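# Slide held gear onto shaft, meshing with neighbours

## Task

The left gripper begins with a gear held a little above the top of a shaft. Lower it onto that shaft until it sits fully down and level, with its teeth engaged with the two gears on either side. Forcing or wedging it too hard ends the attempt.

## Robot and tools

Robot: two arms, left_arm and right_arm, each ending in a two-finger parallel gripper with a wrist camera (cam_left_wrist, cam_right_wrist, both 896x504). The fingers point along the gripper's own +z axis and spread along its y axis. end_effector_position is the spot between the finger pads, roughly 1 cm short of the tips. Calibrated bases: left_arm at (-0.046, +0.289, +0.036) m, right_arm at (-0.030, -0.340, +0.022) m. A camera stand sits behind the arms.

Frames: the scene frame has its origin at table-top height midway between the nominal bases, +z up, +x out over the table, and left_arm on the +y side (arm names do not match image left/right). Reported positions (m), quaternions (wxyz) and Hand targets are in the scene frame. Offsets you send are along the current Hand target's own axes, not scene axes.

execute_actions(actions, cameras): actions is a list of actions; each action is a list of up to 15 rows, one row per 1/30 s step; with fewer rows the last row is held to fill 15 steps, and one action lasts 0.5 s. Each row is one flat list of 14 numbers, all within [-1, 1]: dx, dy, dz, rx, ry, rz, opening for left_arm, then the same seven for right_arm. The six pose numbers are an offset, not a pose, measured from that arm's Hand target as it stood when the action began; every row counts from that same start, so rows do not add up, but a later action adds to the earlier one. Scale: 1.0 = 0.6 m for dx/dy/dz and 180 degrees for rx/ry/rz, which together form one rotation vector. The opening is absolute: +1 fully open (0.094 m), -1 closed. An empty actions list just reports state and images. cameras picks which views come back: omitted, null or ["all"] gives both, [] gives none; an unknown name invalidates the call.

move(target, speed, blend, opening_speed, blocking, cameras): target is one 14-number row laid out as above, or a list of up to 15 such rows visited in turn; every row is an offset from the Hand targets at the move's start, not from the previous row. Paths are straight, take at least 0.5 s and are cut off at 10 s total. speed is m/s (0.002 to 2.9, default 0.25; turning limited to twice that in rad/s), one value or one per target. blend (m) rounds corners at intermediate targets. opening_speed (0.2 or more, per second on the -1..+1 scale) makes fingers change gradually; useful for gentle closing. blocking=false returns after about 0.5 s while the move continues. Moves ignore obstacles and the other arm. Faster moves lag, stray and hit harder; a target set well past a contact presses harder. The result adds a "move:" line: done (within 10 mm and 2 degrees, at rest), off_target, moving, held, or fault, naming arms where relevant, plus limits such as paced (pose was clipped) or held (steps withheld by a check).

wait(seconds 0 to 10): lets time pass holding the last commands; a running move keeps going. stop(): brakes a running move, needing some distance. zoom_image(camera, region): camera is cam_left_wrist or cam_right_wrist, region [x0, y0, x1, y1] in pixels of that camera's latest image, at most 504 wide and 504 tall. finished_scene(scene): give the current scene's number; it ends the scene irreversibly, so place no further calls after it in that reply. The gear must stay correctly seated after the robot lets go.

Reading results: Hand target is the last commanded pose after clipping; offsets start from it. The gripper often rests short of it; waiting does not close that gap, but re-sending zeros for that arm re-requests it, and any leftover can be sent as a further offset. Tool commands shows each gripper's present command. grip_measured is the measured finger opening on the command scale; it reads a bit wide when empty and somewhat narrower than a held hard part, and it keeps following the command after contact, so it will not reveal a touch. Joint velocities marked within noise means the arm is still. Joint torques include the arm's own weight and have offsets; numbers 1 to 3 wrap at ±28 N m. Only execute_actions results list per-step positions. Joint limits (rad): waist -2.618 to 3.054, shoulder 0 to 3.142, elbow 0 to 3.142 (straight at 2.901), wrist pitch and yaw ±1.571, wrist roll ±2.094.

Controller behaviour: each step the commanded orientation is limited to 40 degrees from the measured one, and position wins over orientation when both cannot be reached. Weight and friction can leave the gripper low, short or tilted; tiny moves may go sideways or not at all, so check position and orientation after each move and correct tilt. A blocked arm keeps pushing until you command its target back behind the gripper. A zero in an opening slot is a real command (half open): to keep the gear held, always resend the left gripper's present opening, and to release, command clearly above grip_measured. Calibration for both cameras (K, distortion, T_world_to_cam) is supplied and may be slightly off.

Avoid: jamming the gear or pressing down hard; dropping it, letting it go while moving, or anything leaving the table; contact or squeezing between the two arms or grippers; cables touching objects or fixtures; routing a gripper close past its own base; long stretched-out holds that heat motors (MOTOR HOT at 75 °C, a fold-away fault at 90 °C, collapse at 100 °C). Occasionally loose objects get nudged by outside pushes. Prefer slow, small, smooth descents.

Each tool is called after ">>>" by a JSON object that holds its "name" and its "arguments", one argument or row to a line.

## Session

>>> {"name": "execute_actions", "arguments": {
  "actions": []
}}

Scene clock: 0.00 s.
left_arm: end_effector_position=(+0.2330, +0.1337, +0.1579) grip_measured=-0.641 end_effector_quat_wxyz=(+0.008, +0.861, +0.508, +0.008) | right_arm: end_effector_position=(+0.3508, -0.3500, +0.4239) grip_measured=+1.000 end_effector_quat_wxyz=(+0.707, +0.010, +0.707, -0.010)
Joint positions: left_arm=[-0.502 1.731 1.476 -1.294 -0.006 1.563 0.017] | right_arm=[0 1.047 1.047 0 0 0 0.094]
Joint velocities: within noise
Joint torques (N m): no reading
Heat: left arm: 40 °C; right arm: 37 °C.
Hand target: left_arm +0.2351, +0.1323, +0.1634; +0.017, +0.861, +0.508, +0.013 | right_arm +0.3484, -0.3499, +0.4345; +0.717, +0.009, +0.697, -0.010
Tool commands: left_gripper/opening=-1.0 right_gripper/opening=+1.0

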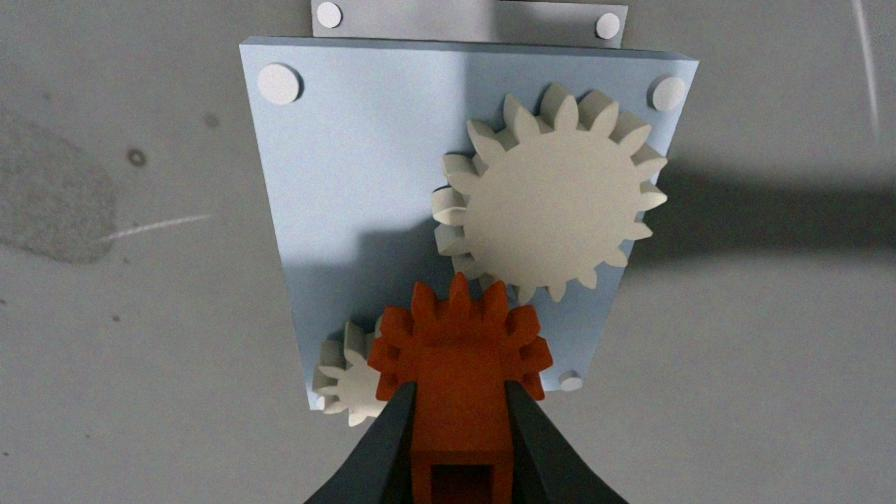

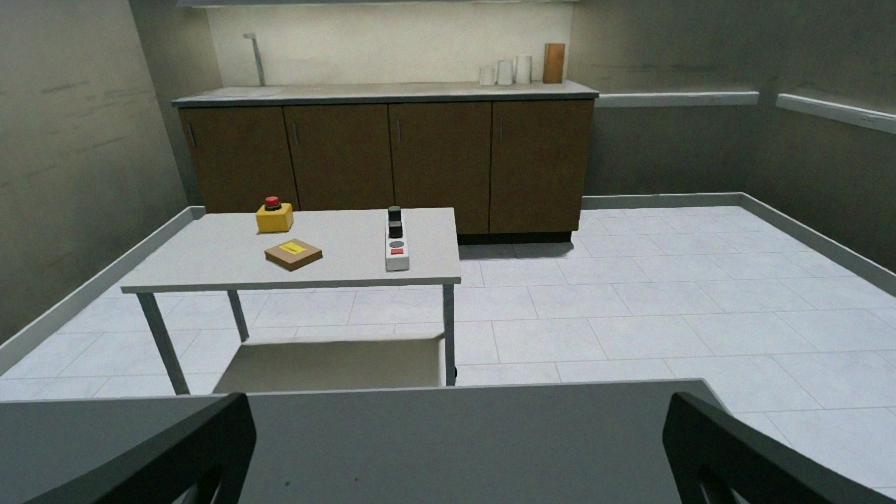

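>>> {"name": "zoom_image", "arguments": {
  "camera": "cam_left_wrist",
  "region": [220, 0, 720, 504]
}}

>>> {"name": "move", "arguments": {
  "target": [0,0,0,0,0,0,-1,0.30,-0.45,-0.05,-0.44,0,0,-0.5]
}}

Scaled by 1.000.

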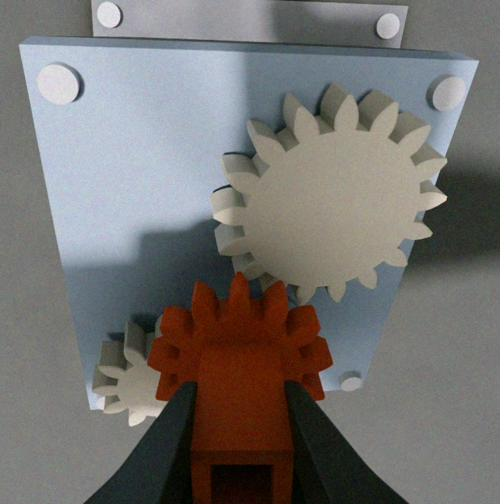

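Scene clock: 38.23 s.
left_arm: end_effector_position=(+0.2330, +0.1337, +0.1579) grip_measured=-0.641 end_effector_quat_wxyz=(+0.008, +0.861, +0.508, +0.008) | right_arm: end_effector_position=(+0.3161, -0.6147, +0.2476) grip_measured=-0.498 end_effector_quat_wxyz=(+0.680, -0.153, +0.690, +0.192)
Joint positions: left_arm=[-0.502 1.731 1.476 -1.294 -0.006 1.563 0.017] | right_arm=[-1.049 1.924 1.196 0.495 -1.569 -0.177 0.024]
Joint velocities: within noise
Joint torques (N m): left_arm=[-0.27 -8.06 7.51 0.33 0.08 0.17] | right_arm=[-0.24 -9.09 8.06 1.58 -0.33 -0.23]
Heat: left arm: 38 °C; right arm: 39 °C.
Hand target: left_arm +0.2351, +0.1323, +0.1634; +0.017, +0.861, +0.508, +0.013 | right_arm +0.3162, -0.6191, +0.2538; +0.591, -0.397, +0.581, +0.395
Off the commanded pose: left_arm 0.006 m, 1 deg | right_arm 0.008 m, 50 deg; orientation clipped.
joint sent to its limit (right arm) — joint 5 (wrist yaw), lower limit. The joint targets are off in orientation, not in position.
move: off_target (right_arm); limits=paced
camera_calibration:
cam_right_wrist: T_world_to_cam=[[0.478846, -0.876178, -0.0549344, -0.674745], [-0.382837, -0.152096, -0.911209, 0.293547], [0.790027, 0.45736, -0.408264, 0.223299], [0, 0, 0, 1]] pos_world=[0.259068, -0.648677, 0.321582]

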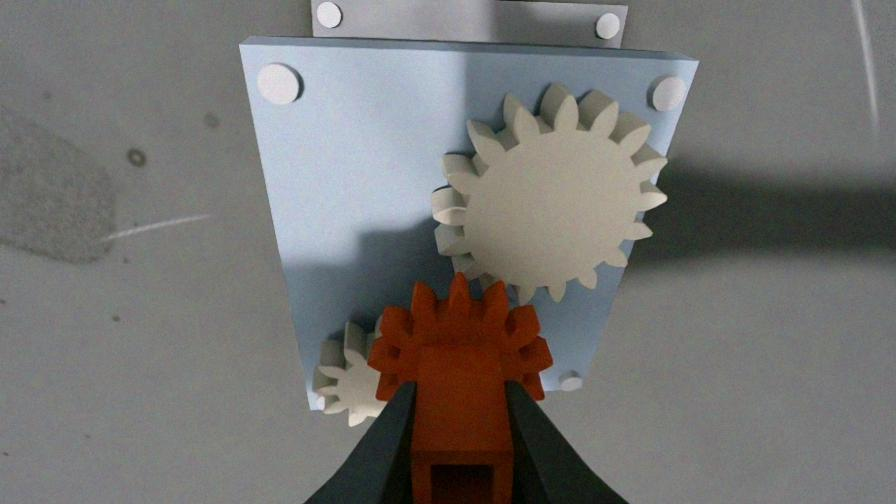

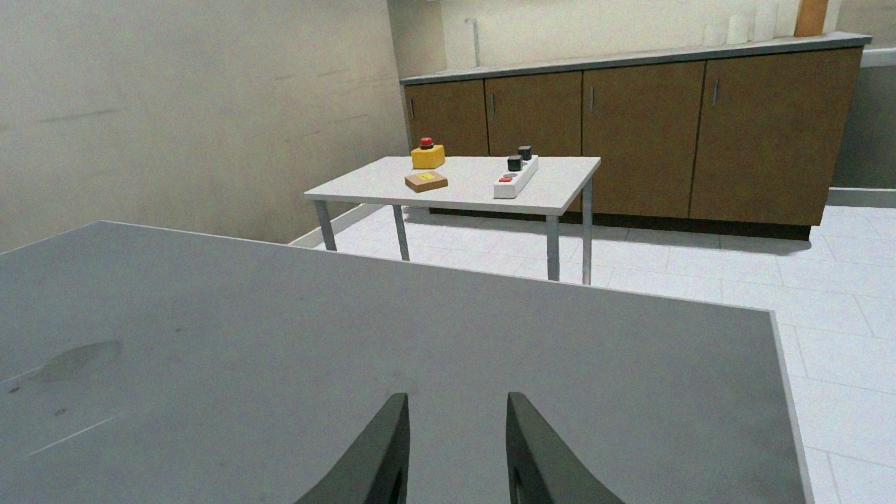

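>>> {"name": "move", "arguments": {
  "target": [0,0,0,0,0,0,-1,0.107,0.34,0.70,0,0,0,-0.5]
}}

Scene clock: 51.10 s.
left_arm: end_effector_position=(+0.2330, +0.1337, +0.1579) grip_measured=-0.641 end_effector_quat_wxyz=(+0.008, +0.861, +0.508, +0.008) | right_arm: end_effector_position=(+0.2835, -0.1541, +0.1925) grip_measured=-0.498 end_effector_quat_wxyz=(+0.586, -0.401, +0.581, +0.397)
Joint positions: left_arm=[-0.502 1.731 1.476 -1.294 -0.006 1.563 0.017] | right_arm=[0.12 1.624 0.418 1.213 -1.105 -0.002 0.024]
Joint velocities: within noise
Joint torques (N m): left_arm=[-0.23 -8.12 7.62 0.35 0.09 0.17] | right_arm=[0.84 -4.44 3.71 2.01 0.07 0.04]
Heat: left arm: 39 °C; right arm: 38 °C.
Hand target: left_arm +0.2351, +0.1323, +0.1634; +0.017, +0.861, +0.508, +0.013 | right_arm +0.2844, -0.1529, +0.1916; +0.591, -0.397, +0.581, +0.395
Off the commanded pose: left_arm 0.006 m, 1 deg | right_arm 0.002 m, 1 deg.
move: done
camera_calibration:
cam_right_wrist: T_world_to_cam=[[0.934111, -0.356854, 0.00959434, -0.32008], [-0.136738, -0.382497, -0.913783, 0.196177], [0.329756, 0.852262, -0.40609, 0.206817], [0, 0, 0, 1]] pos_world=[0.257616, -0.215447, 0.266321]

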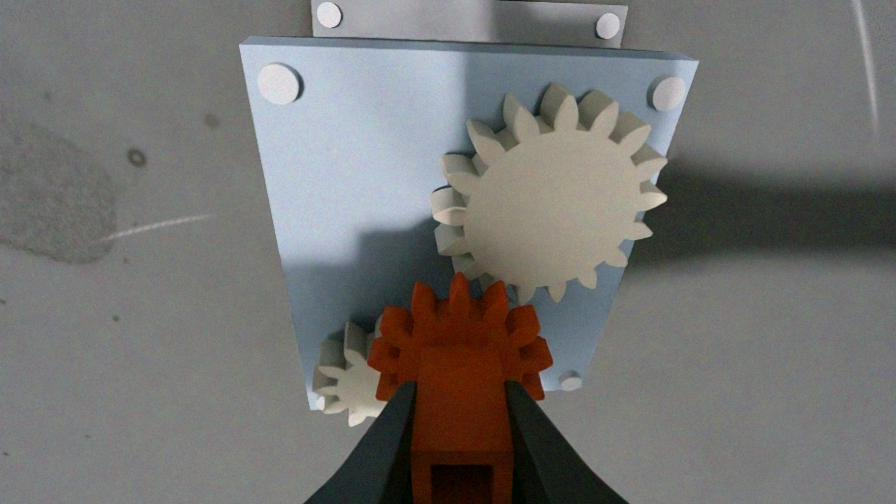

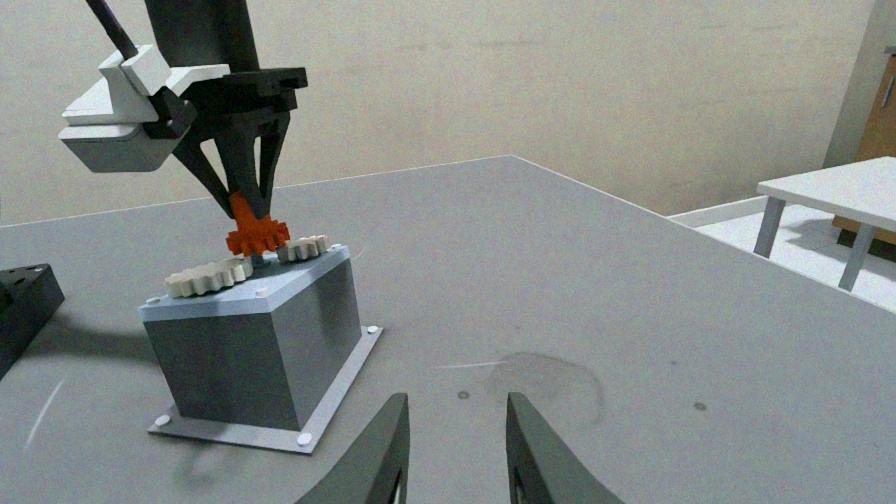

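>>> {"name": "zoom_image", "arguments": {
  "camera": "cam_right_wrist",
  "region": [120, 160, 400, 340]
}}

Scaled by 1.800 from the camera's 896x504 image, which has a finer 1280x720 frame.

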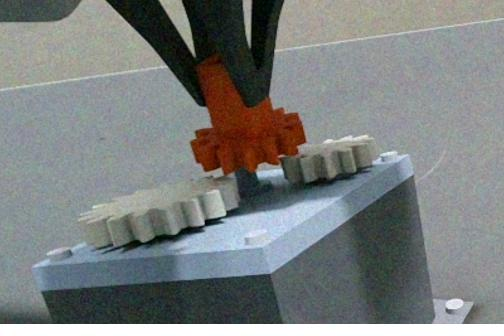

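>>> {"name": "move", "arguments": {
  "target": [0,0,0,0,0,0,-1,-0.017,0.016,0.173,-0.122,0,0,-0.5],
  "speed": 0.12,
  "cameras": ["cam_right_wrist"]
}}

>>> {"name": "zoom_image", "arguments": {
  "camera": "cam_right_wrist",
  "region": [200, 100, 500, 340]
}}

Scene clock: 163.67 s.
left_arm: end_effector_position=(+0.2330, +0.1337, +0.1579) grip_measured=-0.641 end_effector_quat_wxyz=(+0.008, +0.861, +0.508, +0.008) | right_arm: end_effector_position=(+0.3130, -0.0570, +0.2011) grip_measured=-0.498 end_effector_quat_wxyz=(+0.508, -0.497, +0.502, +0.493)
Joint positions: left_arm=[-0.502 1.731 1.476 -1.294 -0.006 1.563 0.017] | right_arm=[0.337 1.917 0.861 1.066 -1.24 -0.001 0.024]
Joint velocities: within noise
Joint torques (N m): left_arm=[-0.27 -8.16 7.51 0.33 0.09 0.17] | right_arm=[0.68 -7.62 6.89 1.57 -0.17 0.04]
Heat: left arm: 39 °C; right arm: 38 °C.
Hand target: left_arm +0.2351, +0.1323, +0.1634; +0.017, +0.861, +0.508, +0.013 | right_arm +0.3141, -0.0531, +0.2028; +0.505, -0.502, +0.495, +0.498
Off the commanded pose: left_arm 0.006 m, 1 deg | right_arm 0.004 m, 1 deg.
move: done
camera_calibration:
cam_right_wrist: T_world_to_cam=[[0.999844, -0.013563, 0.0113156, -0.314385], [0.00483125, -0.406208, -0.913768, 0.199429], [0.0169899, 0.91368, -0.406079, 0.219244], [0, 0, 0, 1]] pos_world=[0.309648, -0.123573, 0.274819]
Images, in order (width x height): cam_right_wrist 896x504.

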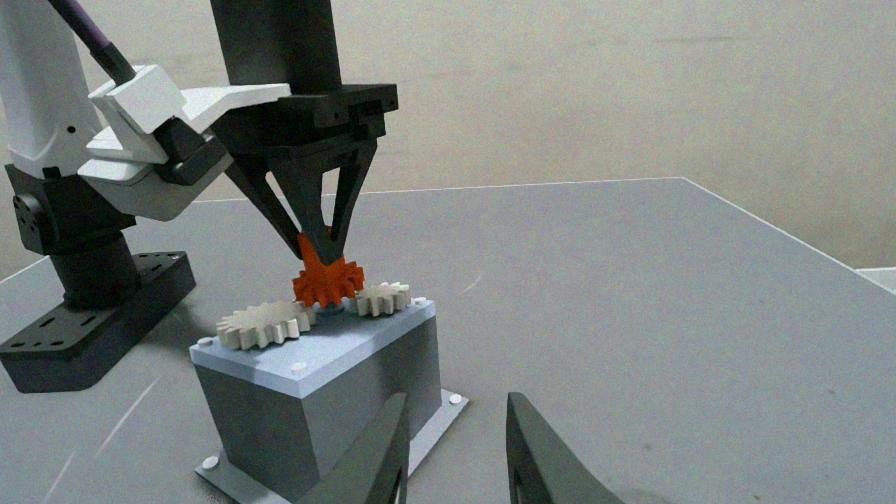

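Scaled by 1.680 from the camera's 896x504 image, which has a finer 1280x720 frame.

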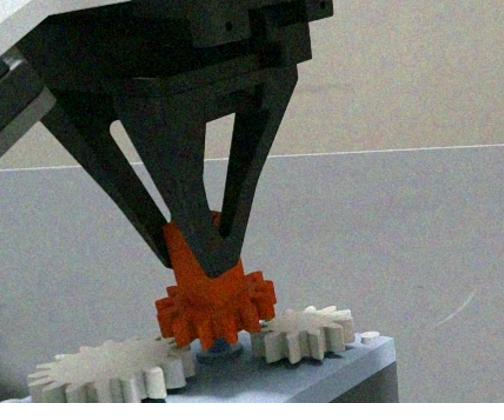

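>>> {"name": "execute_actions", "arguments": {
  "actions": [],
  "cameras": ["cam_left_wrist"]
}}

>>> {"name": "zoom_image", "arguments": {
  "camera": "cam_left_wrist",
  "region": [300, 250, 600, 450]
}}

Scene clock: 185.57 s.
left_arm: end_effector_position=(+0.2330, +0.1337, +0.1579) grip_measured=-0.641 end_effector_quat_wxyz=(+0.008, +0.861, +0.508, +0.008) | right_arm: end_effector_position=(+0.3128, -0.0570, +0.2010) grip_measured=-0.498 end_effector_quat_wxyz=(+0.508, -0.497, +0.502, +0.493)
Joint positions: left_arm=[-0.502 1.731 1.476 -1.294 -0.006 1.563 0.017] | right_arm=[0.337 1.917 0.861 1.065 -1.241 -0.001 0.024]
Joint velocities: within noise
Joint torques (N m): left_arm=[-0.27 -8.13 7.51 0.36 0.1 0.18] | right_arm=[0.75 -7.72 6.99 1.57 -0.22 0.01]
Heat: left arm: 39 °C; right arm: 37 °C.
Hand target: left_arm +0.2351, +0.1323, +0.1634; +0.017, +0.861, +0.508, +0.013 | right_arm +0.3141, -0.0531, +0.2028; +0.505, -0.502, +0.495, +0.498
Tool commands: left_gripper/opening=-1.0 right_gripper/opening=-0.5
Off the commanded pose: left_arm 0.006 m, 1 deg | right_arm 0.004 m, 1 deg.
Images, in order (width x height): cam_left_wrist 896x504.

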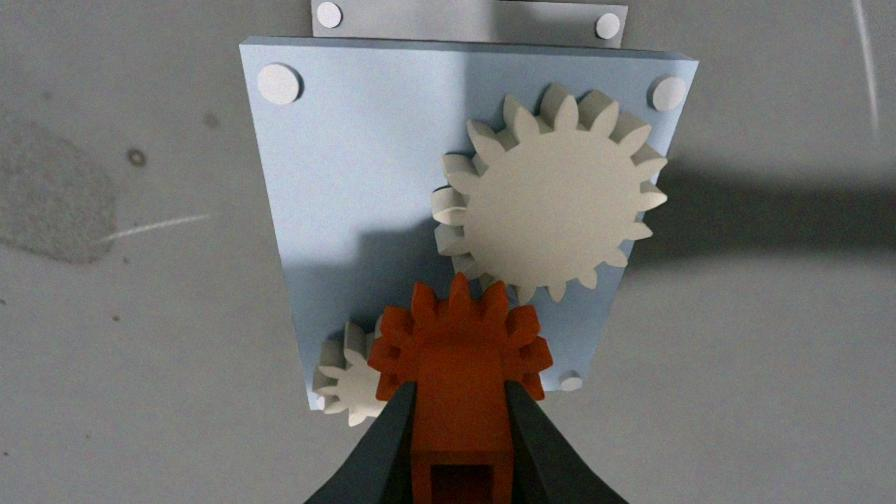

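Scaled by 1.680 from the camera's 896x504 image, which has a finer 1280x720 frame.

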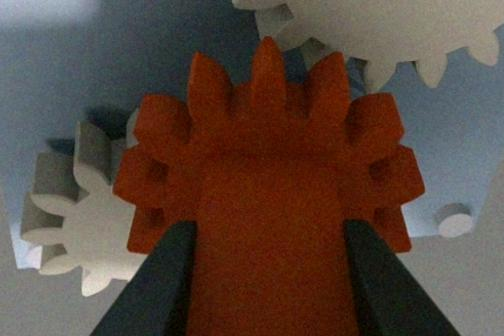

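>>> {"name": "zoom_image", "arguments": {
  "camera": "cam_left_wrist",
  "region": [360, 265, 460, 325]
}}

>>> {"name": "zoom_image", "arguments": {
  "camera": "cam_left_wrist",
  "region": [460, 265, 560, 410]
}}

Scaled by 5.040 from the camera's 896x504 image, which has a finer 1280x720 frame.

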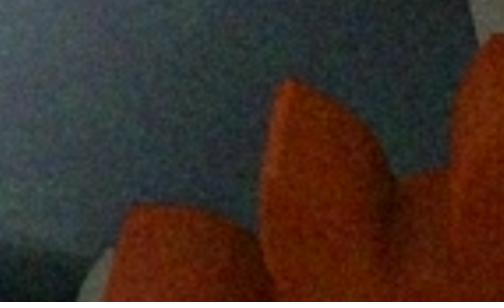

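Scaled by 3.476 from the camera's 896x504 image, which has a finer 1280x720 frame.

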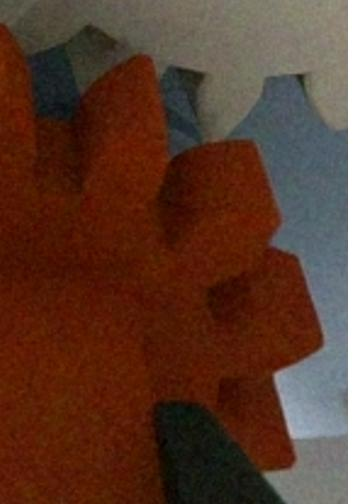

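>>> {"name": "zoom_image", "arguments": {
  "camera": "cam_left_wrist",
  "region": [305, 300, 425, 430]
}}

>>> {"name": "zoom_image", "arguments": {
  "camera": "cam_left_wrist",
  "region": [425, 75, 675, 315]
}}

Scaled by 3.877 from the camera's 896x504 image, which has a finer 1280x720 frame.

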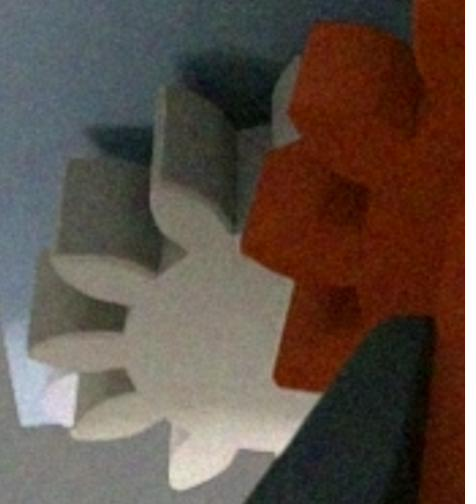

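Scaled by 2.016 from the camera's 896x504 image, which has a finer 1280x720 frame.

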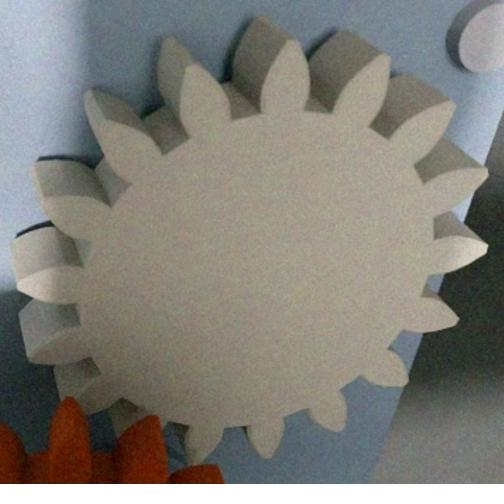

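>>> {"name": "move", "arguments": {
  "target": [
    [0,0,-0.0167,0,0,0,-1,0,0,0,0,0,0,-0.5],
    [0,-0.0078,-0.0167,-0.05,0,0,-1,0,0,0,0,0,0,-0.5]
  ],
  "speed": 0.06
}}

>>> {"name": "zoom_image", "arguments": {
  "camera": "cam_left_wrist",
  "region": [305, 240, 605, 430]
}}

>>> {"name": "zoom_image", "arguments": {
  "camera": "cam_right_wrist",
  "region": [190, 220, 450, 400]
}}

Scene clock: 325.90 s.
left_arm: end_effector_position=(+0.2287, +0.1360, +0.1676) grip_measured=-0.641 end_effector_quat_wxyz=(+0.069, +0.858, +0.507, +0.044) | right_arm: end_effector_position=(+0.3128, -0.0570, +0.2009) grip_measured=-0.498 end_effector_quat_wxyz=(+0.508, -0.497, +0.502, +0.493)
Joint positions: left_arm=[-0.502 1.579 1.335 -1.164 -0.006 1.563 0.017] | right_arm=[0.337 1.917 0.861 1.065 -1.241 -0.001 0.024]
Joint velocities: within noise
Joint torques (N m): left_arm=[-0.42 -8.28 6.28 0.89 0.08 0.18] | right_arm=[0.69 -7.72 7.05 1.55 -0.2 0.02]
Heat: left arm: 38 °C; right arm: 37 °C.
Hand target: left_arm +0.2306, +0.1347, +0.1731; +0.084, +0.857, +0.506, +0.052 | right_arm +0.3141, -0.0531, +0.2028; +0.505, -0.502, +0.495, +0.498
Off the commanded pose: left_arm 0.006 m, 2 deg | right_arm 0.004 m, 1 deg.
move: done
camera_calibration:
cam_left_wrist: T_world_to_cam=[[-0.847613, 0.503455, -0.167583, 0.157429], [0.393963, 0.808681, 0.436839, -0.236651], [0.35545, 0.304249, -0.883792, 0.112211], [0, 0, 0, 1]] pos_world=[0.186785, 0.0779768, 0.228932]
cam_right_wrist: T_world_to_cam=[[0.999865, -0.0128442, 0.01023, -0.314004], [0.00412473, -0.406572, -0.913609, 0.199468], [0.0158938, 0.913528, -0.406464, 0.21963], [0, 0, 0, 1]] pos_world=[0.309648, -0.123574, 0.27472]

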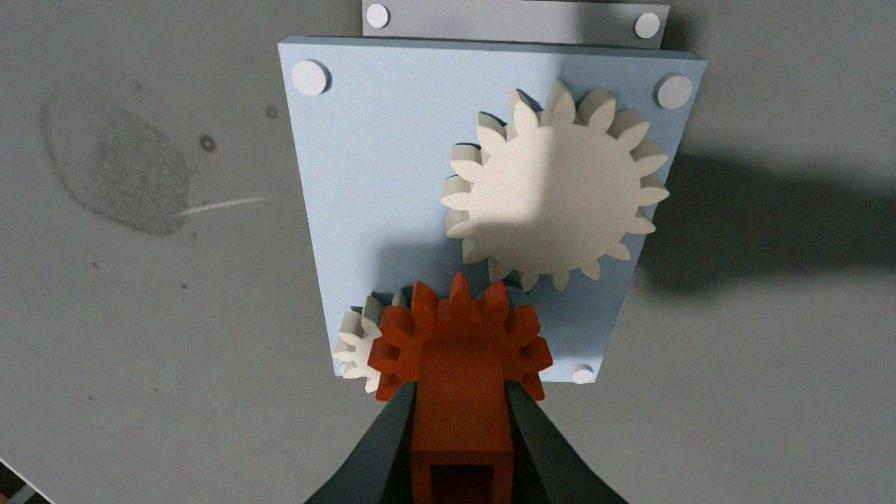

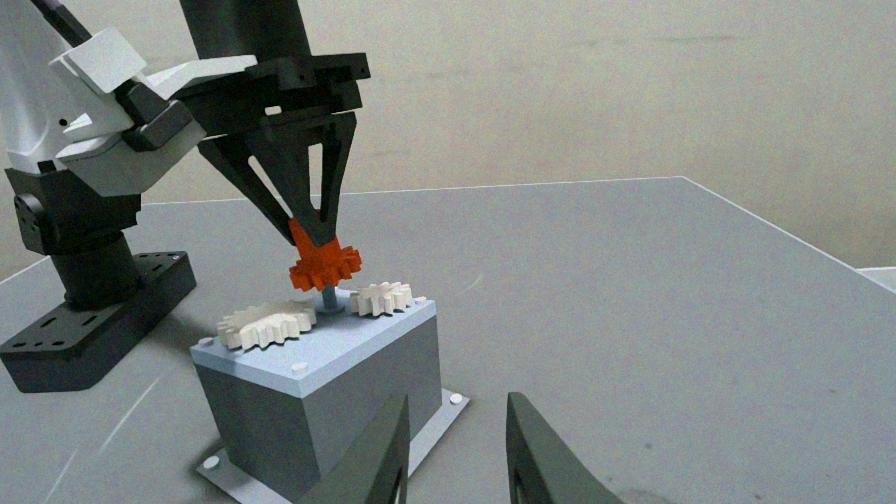

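Scaled by 1.680 from the camera's 896x504 image, which has a finer 1280x720 frame.

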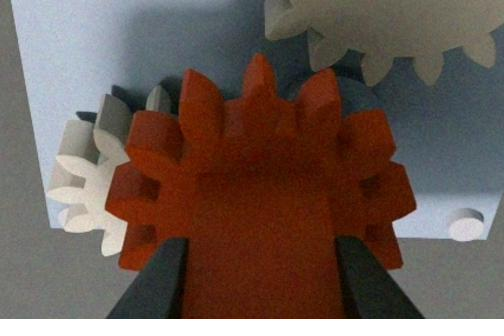

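Scaled by 1.938 from the camera's 896x504 image, which has a finer 1280x720 frame.

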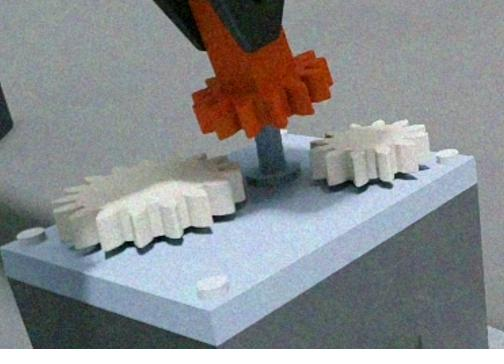

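>>> {"name": "zoom_image", "arguments": {
  "camera": "cam_right_wrist",
  "region": [270, 190, 390, 330]
}}

Scaled by 3.600 from the camera's 896x504 image, which has a finer 1280x720 frame.

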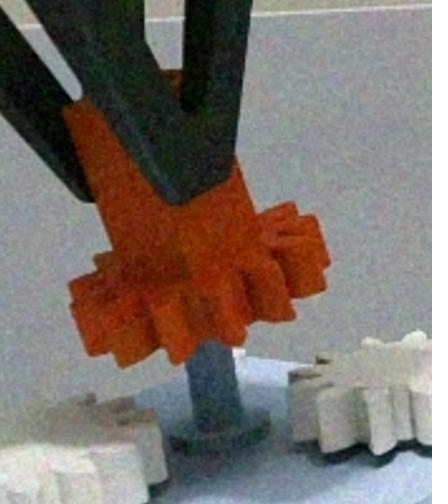

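>>> {"name": "move", "arguments": {
  "target": [0.0127,0,0,0,-0.08,0,-1,0,0,0,0,0,0,-0.5],
  "speed": 0.06
}}

>>> {"name": "zoom_image", "arguments": {
  "camera": "cam_left_wrist",
  "region": [305, 240, 605, 430]
}}

>>> {"name": "zoom_image", "arguments": {
  "camera": "cam_right_wrist",
  "region": [190, 180, 450, 360]
}}

Scene clock: 434.27 s.
left_arm: end_effector_position=(+0.2349, +0.1424, +0.1734) grip_measured=-0.641 end_effector_quat_wxyz=(+0.145, +0.856, +0.494, -0.047) | right_arm: end_effector_position=(+0.3128, -0.0570, +0.2009) grip_measured=-0.498 end_effector_quat_wxyz=(+0.508, -0.497, +0.502, +0.493)
Joint positions: left_arm=[-0.331 1.579 1.335 -1.163 0.259 1.732 0.017] | right_arm=[0.337 1.917 0.861 1.064 -1.241 -0.001 0.024]
Joint velocities: within noise
Joint torques (N m): left_arm=[0.28 -5.44 7.57 0.54 0.41 0.29] | right_arm=[0.69 -7.76 6.97 1.56 -0.21 0]
Heat: left arm: 37 °C; right arm: 37 °C.
Hand target: left_arm +0.2343, +0.1414, +0.1732; +0.147, +0.857, +0.491, -0.056 | right_arm +0.3141, -0.0531, +0.2028; +0.505, -0.502, +0.495, +0.498
Off the commanded pose: left_arm 0.001 m, 1 deg | right_arm 0.005 m, 1 deg.
move: done
camera_calibration:
cam_left_wrist: T_world_to_cam=[[-0.843459, 0.492887, -0.213634, 0.168865], [0.450719, 0.865692, 0.217784, -0.230169], [0.292284, 0.0874026, -0.952329, 0.170785], [0, 0, 0, 1]] pos_world=[0.196255, 0.101097, 0.248846]
cam_right_wrist: T_world_to_cam=[[0.99987, -0.0127844, 0.00987589, -0.314001], [0.00382337, -0.406692, -0.913558, 0.199532], [0.0156958, 0.913476, -0.40659, 0.219718], [0, 0, 0, 1]] pos_world=[0.309748, -0.123574, 0.274721]

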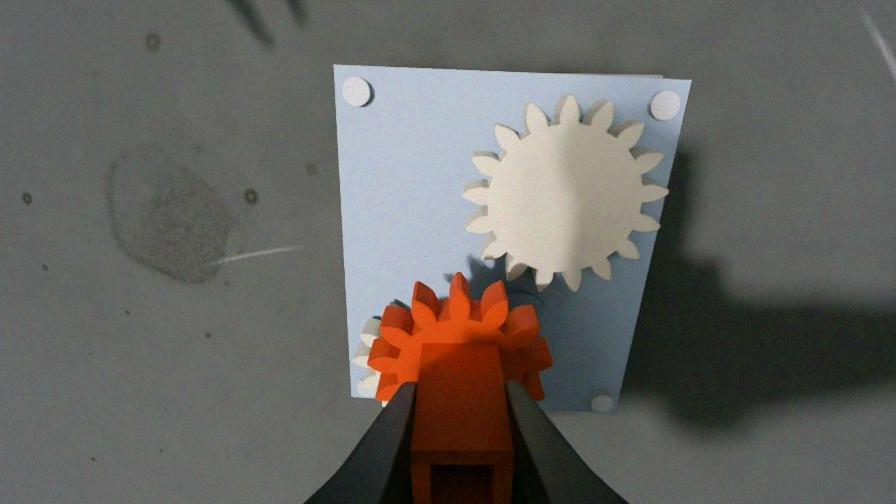

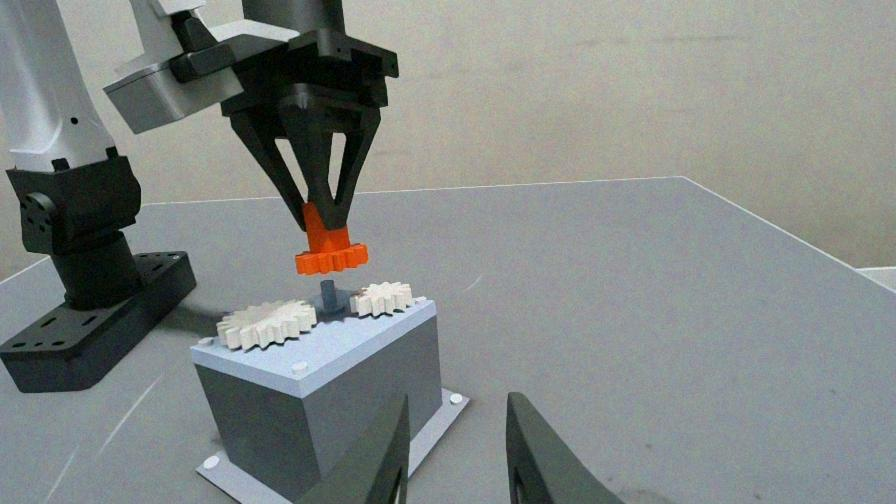

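Scaled by 1.680 from the camera's 896x504 image, which has a finer 1280x720 frame.

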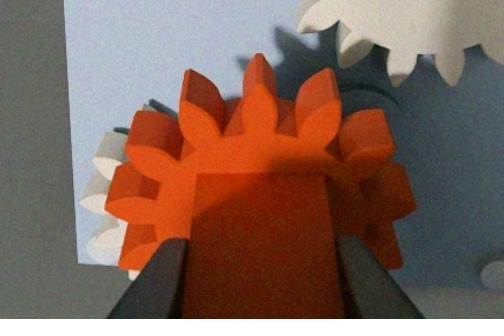

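Scaled by 1.938 from the camera's 896x504 image, which has a finer 1280x720 frame.

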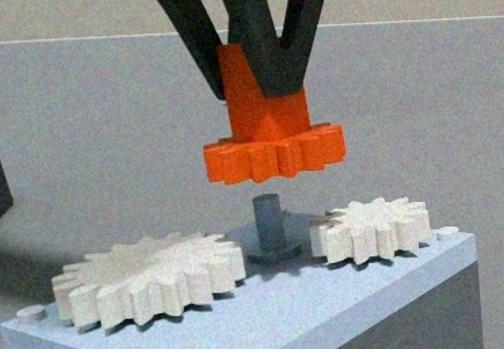

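>>> {"name": "zoom_image", "arguments": {
  "camera": "cam_left_wrist",
  "region": [360, 265, 460, 405]
}}

>>> {"name": "zoom_image", "arguments": {
  "camera": "cam_left_wrist",
  "region": [460, 265, 560, 405]
}}

>>> {"name": "zoom_image", "arguments": {
  "camera": "cam_right_wrist",
  "region": [280, 190, 420, 330]
}}

Scaled by 3.600 from the camera's 896x504 image, which has a finer 1280x720 frame.

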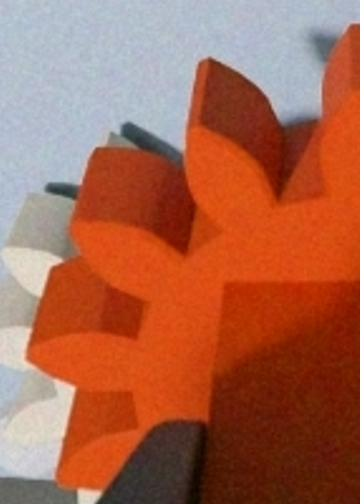

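Scaled by 3.600 from the camera's 896x504 image, which has a finer 1280x720 frame.

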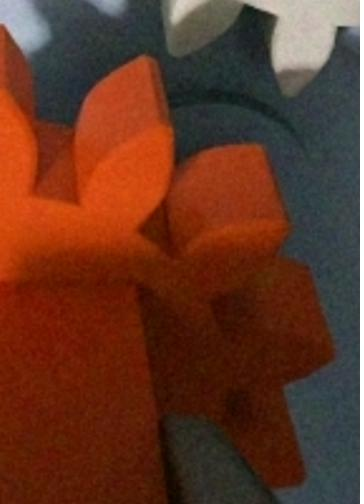

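Scaled by 3.600 from the camera's 896x504 image, which has a finer 1280x720 frame.

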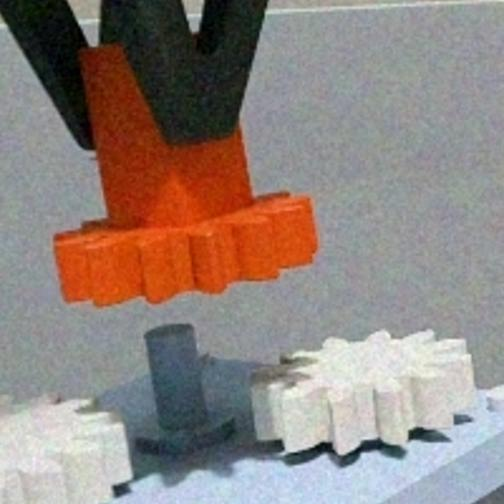

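>>> {"name": "move", "arguments": {
  "target": [-0.002,0.001,0,0.006,0.014,0,-1,0,-0.183,0,-0.028,0,0,-0.5],
  "speed": 0.1
}}

>>> {"name": "zoom_image", "arguments": {
  "camera": "cam_right_wrist",
  "region": [50, 170, 290, 350]
}}

Scene clock: 629.13 s.
left_arm: end_effector_position=(+0.2313, +0.1428, +0.1686) grip_measured=-0.641 end_effector_quat_wxyz=(+0.126, +0.859, +0.494, -0.044) | right_arm: end_effector_position=(+0.4200, -0.0513, +0.2031) grip_measured=-0.498 end_effector_quat_wxyz=(-0.480, +0.518, -0.479, -0.521)
Joint positions: left_arm=[-0.35 1.589 1.335 -1.176 0.229 1.723 0.017] | right_arm=[0.27 2.277 1.468 0.836 -1.407 0.03 0.024]
Joint velocities: within noise
Joint torques (N m): left_arm=[-0.77 -5.65 9.4 0.48 0.14 0.08] | right_arm=[-0.35 -11.55 8.05 1.43 -0.24 -0.11]
Heat: left arm: 38 °C; right arm: 37 °C.
Hand target: left_arm +0.2342, +0.1402, +0.1736; +0.128, +0.859, +0.494, -0.041 | right_arm +0.4239, -0.0530, +0.2043; +0.482, -0.524, +0.473, +0.519
Off the commanded pose: left_arm 0.006 m, 0 deg | right_arm 0.004 m, 1 deg.
move: done
camera_calibration:
cam_left_wrist: T_world_to_cam=[[-0.843231, 0.505112, -0.183912, 0.157829], [0.459139, 0.854693, 0.242265, -0.232339], [0.279559, 0.119844, -0.95262, 0.165663], [0, 0, 0, 1]] pos_world=[0.193449, 0.0990032, 0.243128]
cam_right_wrist: T_world_to_cam=[[0.996263, 0.0863547, -0.00188813, -0.412059], [0.033238, -0.403455, -0.914396, 0.191434], [-0.0797241, 0.910915, -0.404818, 0.253357], [0, 0, 0, 1]] pos_world=[0.424354, -0.117968, 0.276832]

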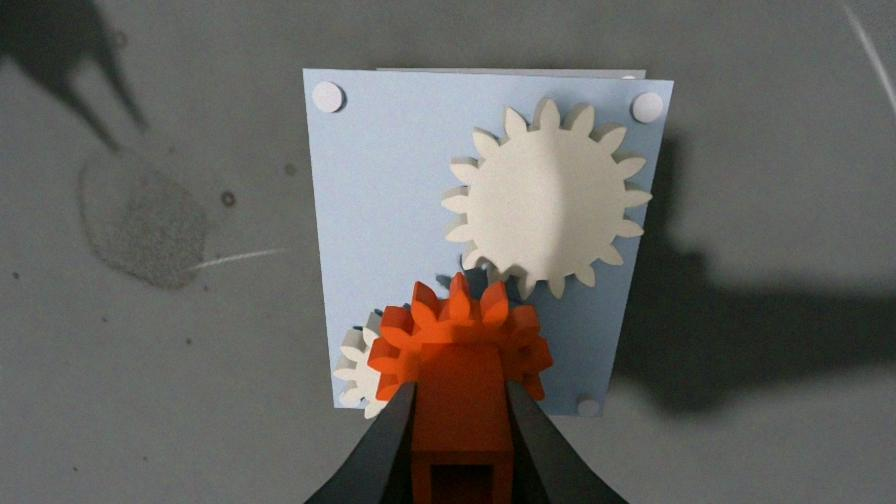

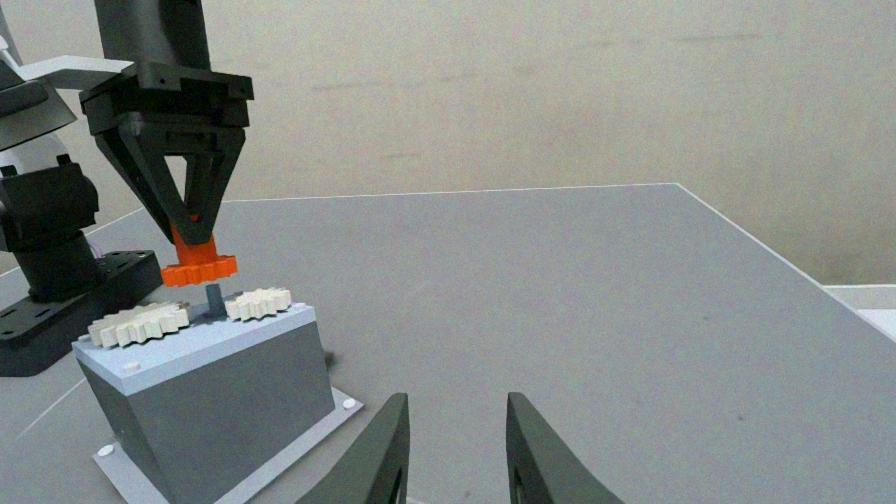

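Scaled by 2.100 from the camera's 896x504 image, which has a finer 1280x720 frame.

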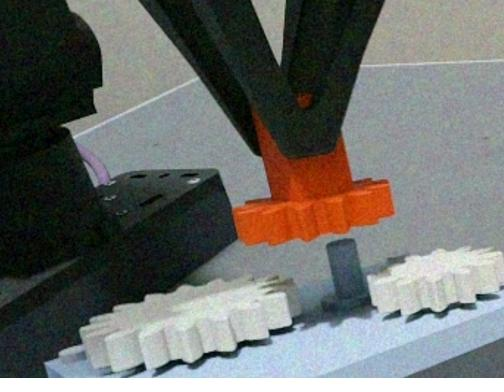

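>>> {"name": "move", "arguments": {
  "target": [0.0192,-0.021,0,0,0,0,-1,0,0,0,0,0,0,-0.5],
  "speed": 0.06
}}

>>> {"name": "zoom_image", "arguments": {
  "camera": "cam_right_wrist",
  "region": [50, 170, 290, 350]
}}

Scene clock: 751.83 s.
left_arm: end_effector_position=(+0.2313, +0.1541, +0.1639) grip_measured=-0.641 end_effector_quat_wxyz=(+0.121, +0.858, +0.498, -0.046) | right_arm: end_effector_position=(+0.4200, -0.0513, +0.2030) grip_measured=-0.498 end_effector_quat_wxyz=(-0.479, +0.517, -0.480, -0.522)
Joint positions: left_arm=[-0.316 1.585 1.315 -1.176 0.229 1.75 0.017] | right_arm=[0.27 2.277 1.469 0.833 -1.408 0.03 0.024]
Joint velocities: within noise
Joint torques (N m): left_arm=[0.18 -8.25 6.32 0.52 0.26 0.3] | right_arm=[-0.36 -11.67 7.9 1.43 -0.23 -0.14]
Heat: left arm: 42 °C; right arm: 44 °C.
Hand target: left_arm +0.2293, +0.1558, +0.1692; +0.128, +0.859, +0.494, -0.041 | right_arm +0.4239, -0.0530, +0.2043; +0.482, -0.524, +0.473, +0.519
Off the commanded pose: left_arm 0.006 m, 1 deg | right_arm 0.004 m, 1 deg.
move: done
camera_calibration:
cam_left_wrist: T_world_to_cam=[[-0.848918, 0.499444, -0.172897, 0.151735], [0.454244, 0.856697, 0.244403, -0.240375], [0.270186, 0.128941, -0.954135, 0.160814], [0, 0, 0, 1]] pos_world=[0.194549, 0.10941, 0.238421]
cam_right_wrist: T_world_to_cam=[[0.996221, 0.0867533, -0.00419288, -0.411465], [0.0313272, -0.403929, -0.914254, 0.192097], [-0.0810081, 0.910667, -0.405121, 0.253834], [0, 0, 0, 1]] pos_world=[0.424455, -0.117869, 0.276734]

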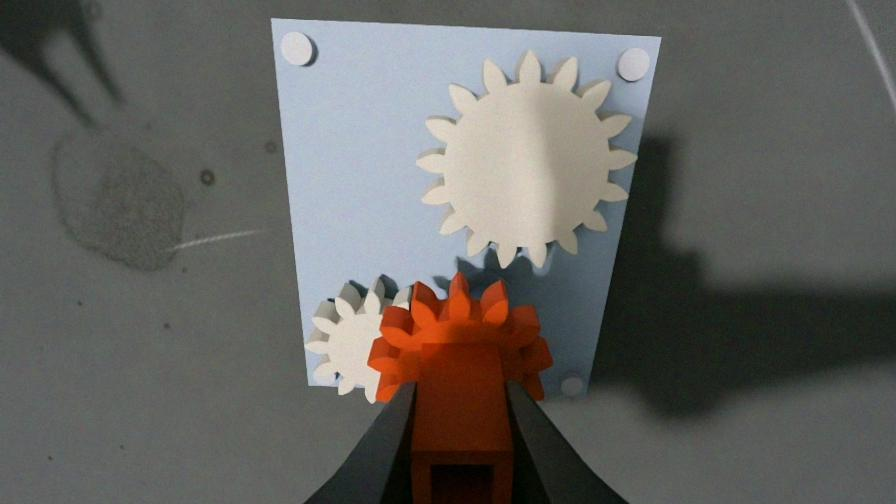

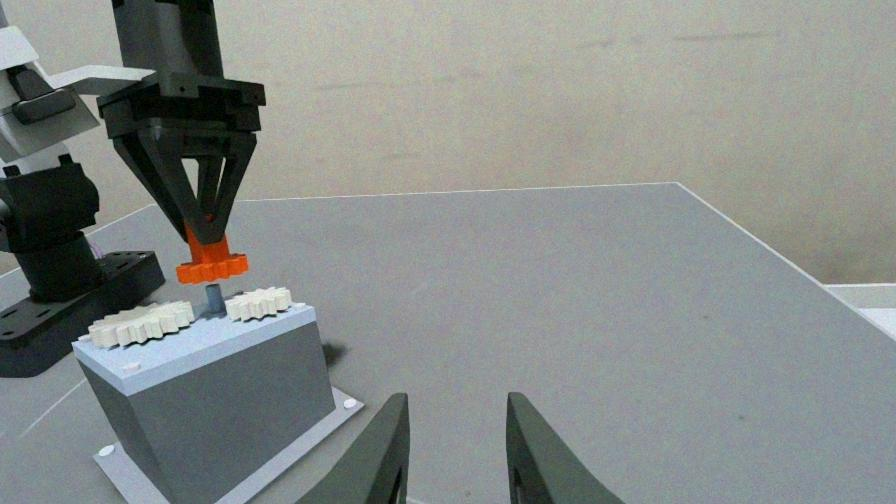

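Scaled by 2.100 from the camera's 896x504 image, which has a finer 1280x720 frame.

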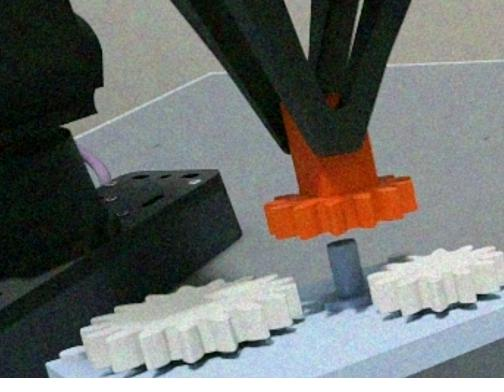

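>>> {"name": "move", "arguments": {
  "target": [0,0.055,-0.0083,0,0,0,-1,0,0,0,0,0,0,-0.5],
  "speed": 0.06
}}

>>> {"name": "zoom_image", "arguments": {
  "camera": "cam_left_wrist",
  "region": [500, 220, 700, 420]
}}

Scene clock: 790.43 s.
left_arm: end_effector_position=(+0.2547, +0.1446, +0.1746) grip_measured=-0.641 end_effector_quat_wxyz=(+0.125, +0.859, +0.495, -0.043) | right_arm: end_effector_position=(+0.4200, -0.0513, +0.2029) grip_measured=-0.498 end_effector_quat_wxyz=(-0.479, +0.517, -0.480, -0.522)
Joint positions: left_arm=[-0.32 1.672 1.448 -1.213 0.229 1.75 0.017] | right_arm=[0.27 2.277 1.469 0.833 -1.408 0.03 0.024]
Joint velocities: within noise
Joint torques (N m): left_arm=[-0.88 -6.23 9.42 0.45 0.23 0.12] | right_arm=[-0.35 -11.62 7.88 1.43 -0.23 -0.15]
Heat: left arm: 41 °C; right arm: 44 °C.
Hand target: left_arm +0.2574, +0.1413, +0.1799; +0.128, +0.859, +0.494, -0.041 | right_arm +0.4239, -0.0530, +0.2043; +0.482, -0.524, +0.473, +0.519
Off the commanded pose: left_arm 0.007 m, 0 deg | right_arm 0.004 m, 1 deg.
move: done
camera_calibration:
cam_left_wrist: T_world_to_cam=[[-0.844774, 0.50304, -0.182501, 0.178228], [0.456104, 0.855228, 0.246078, -0.245967], [0.279867, 0.124641, -0.951913, 0.163642], [0, 0, 0, 1]] pos_world=[0.216951, 0.100306, 0.248827]
cam_right_wrist: T_world_to_cam=[[0.996215, 0.0867848, -0.00487084, -0.411372], [0.0307332, -0.4041, -0.914198, 0.19222], [-0.0813068, 0.910588, -0.405238, 0.253952], [0, 0, 0, 1]] pos_world=[0.424555, -0.117869, 0.276635]

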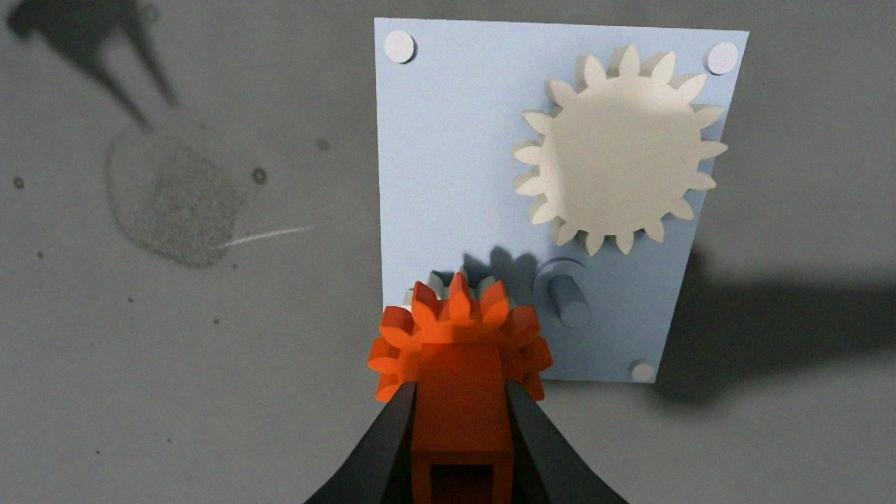

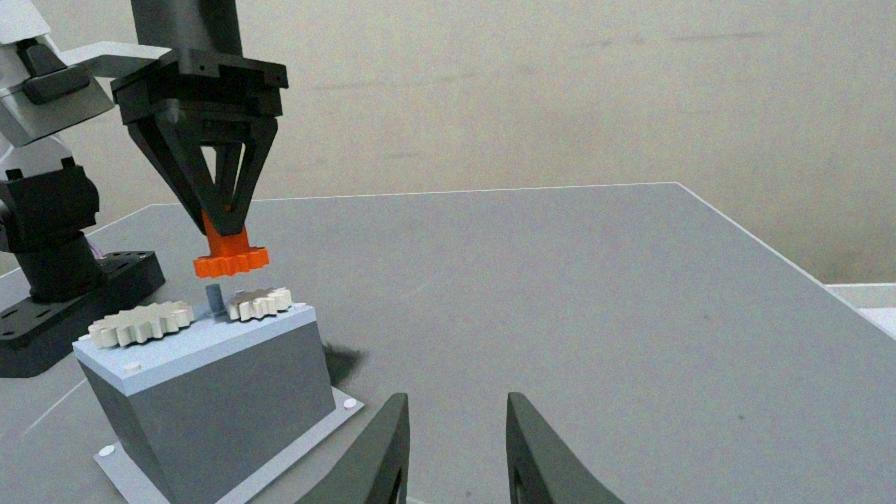

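Scaled by 2.520 from the camera's 896x504 image, which has a finer 1280x720 frame.

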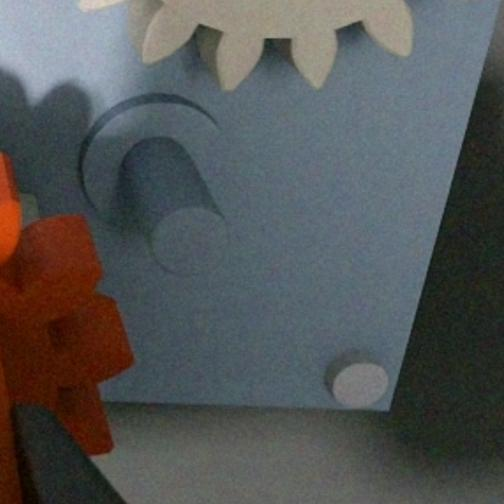

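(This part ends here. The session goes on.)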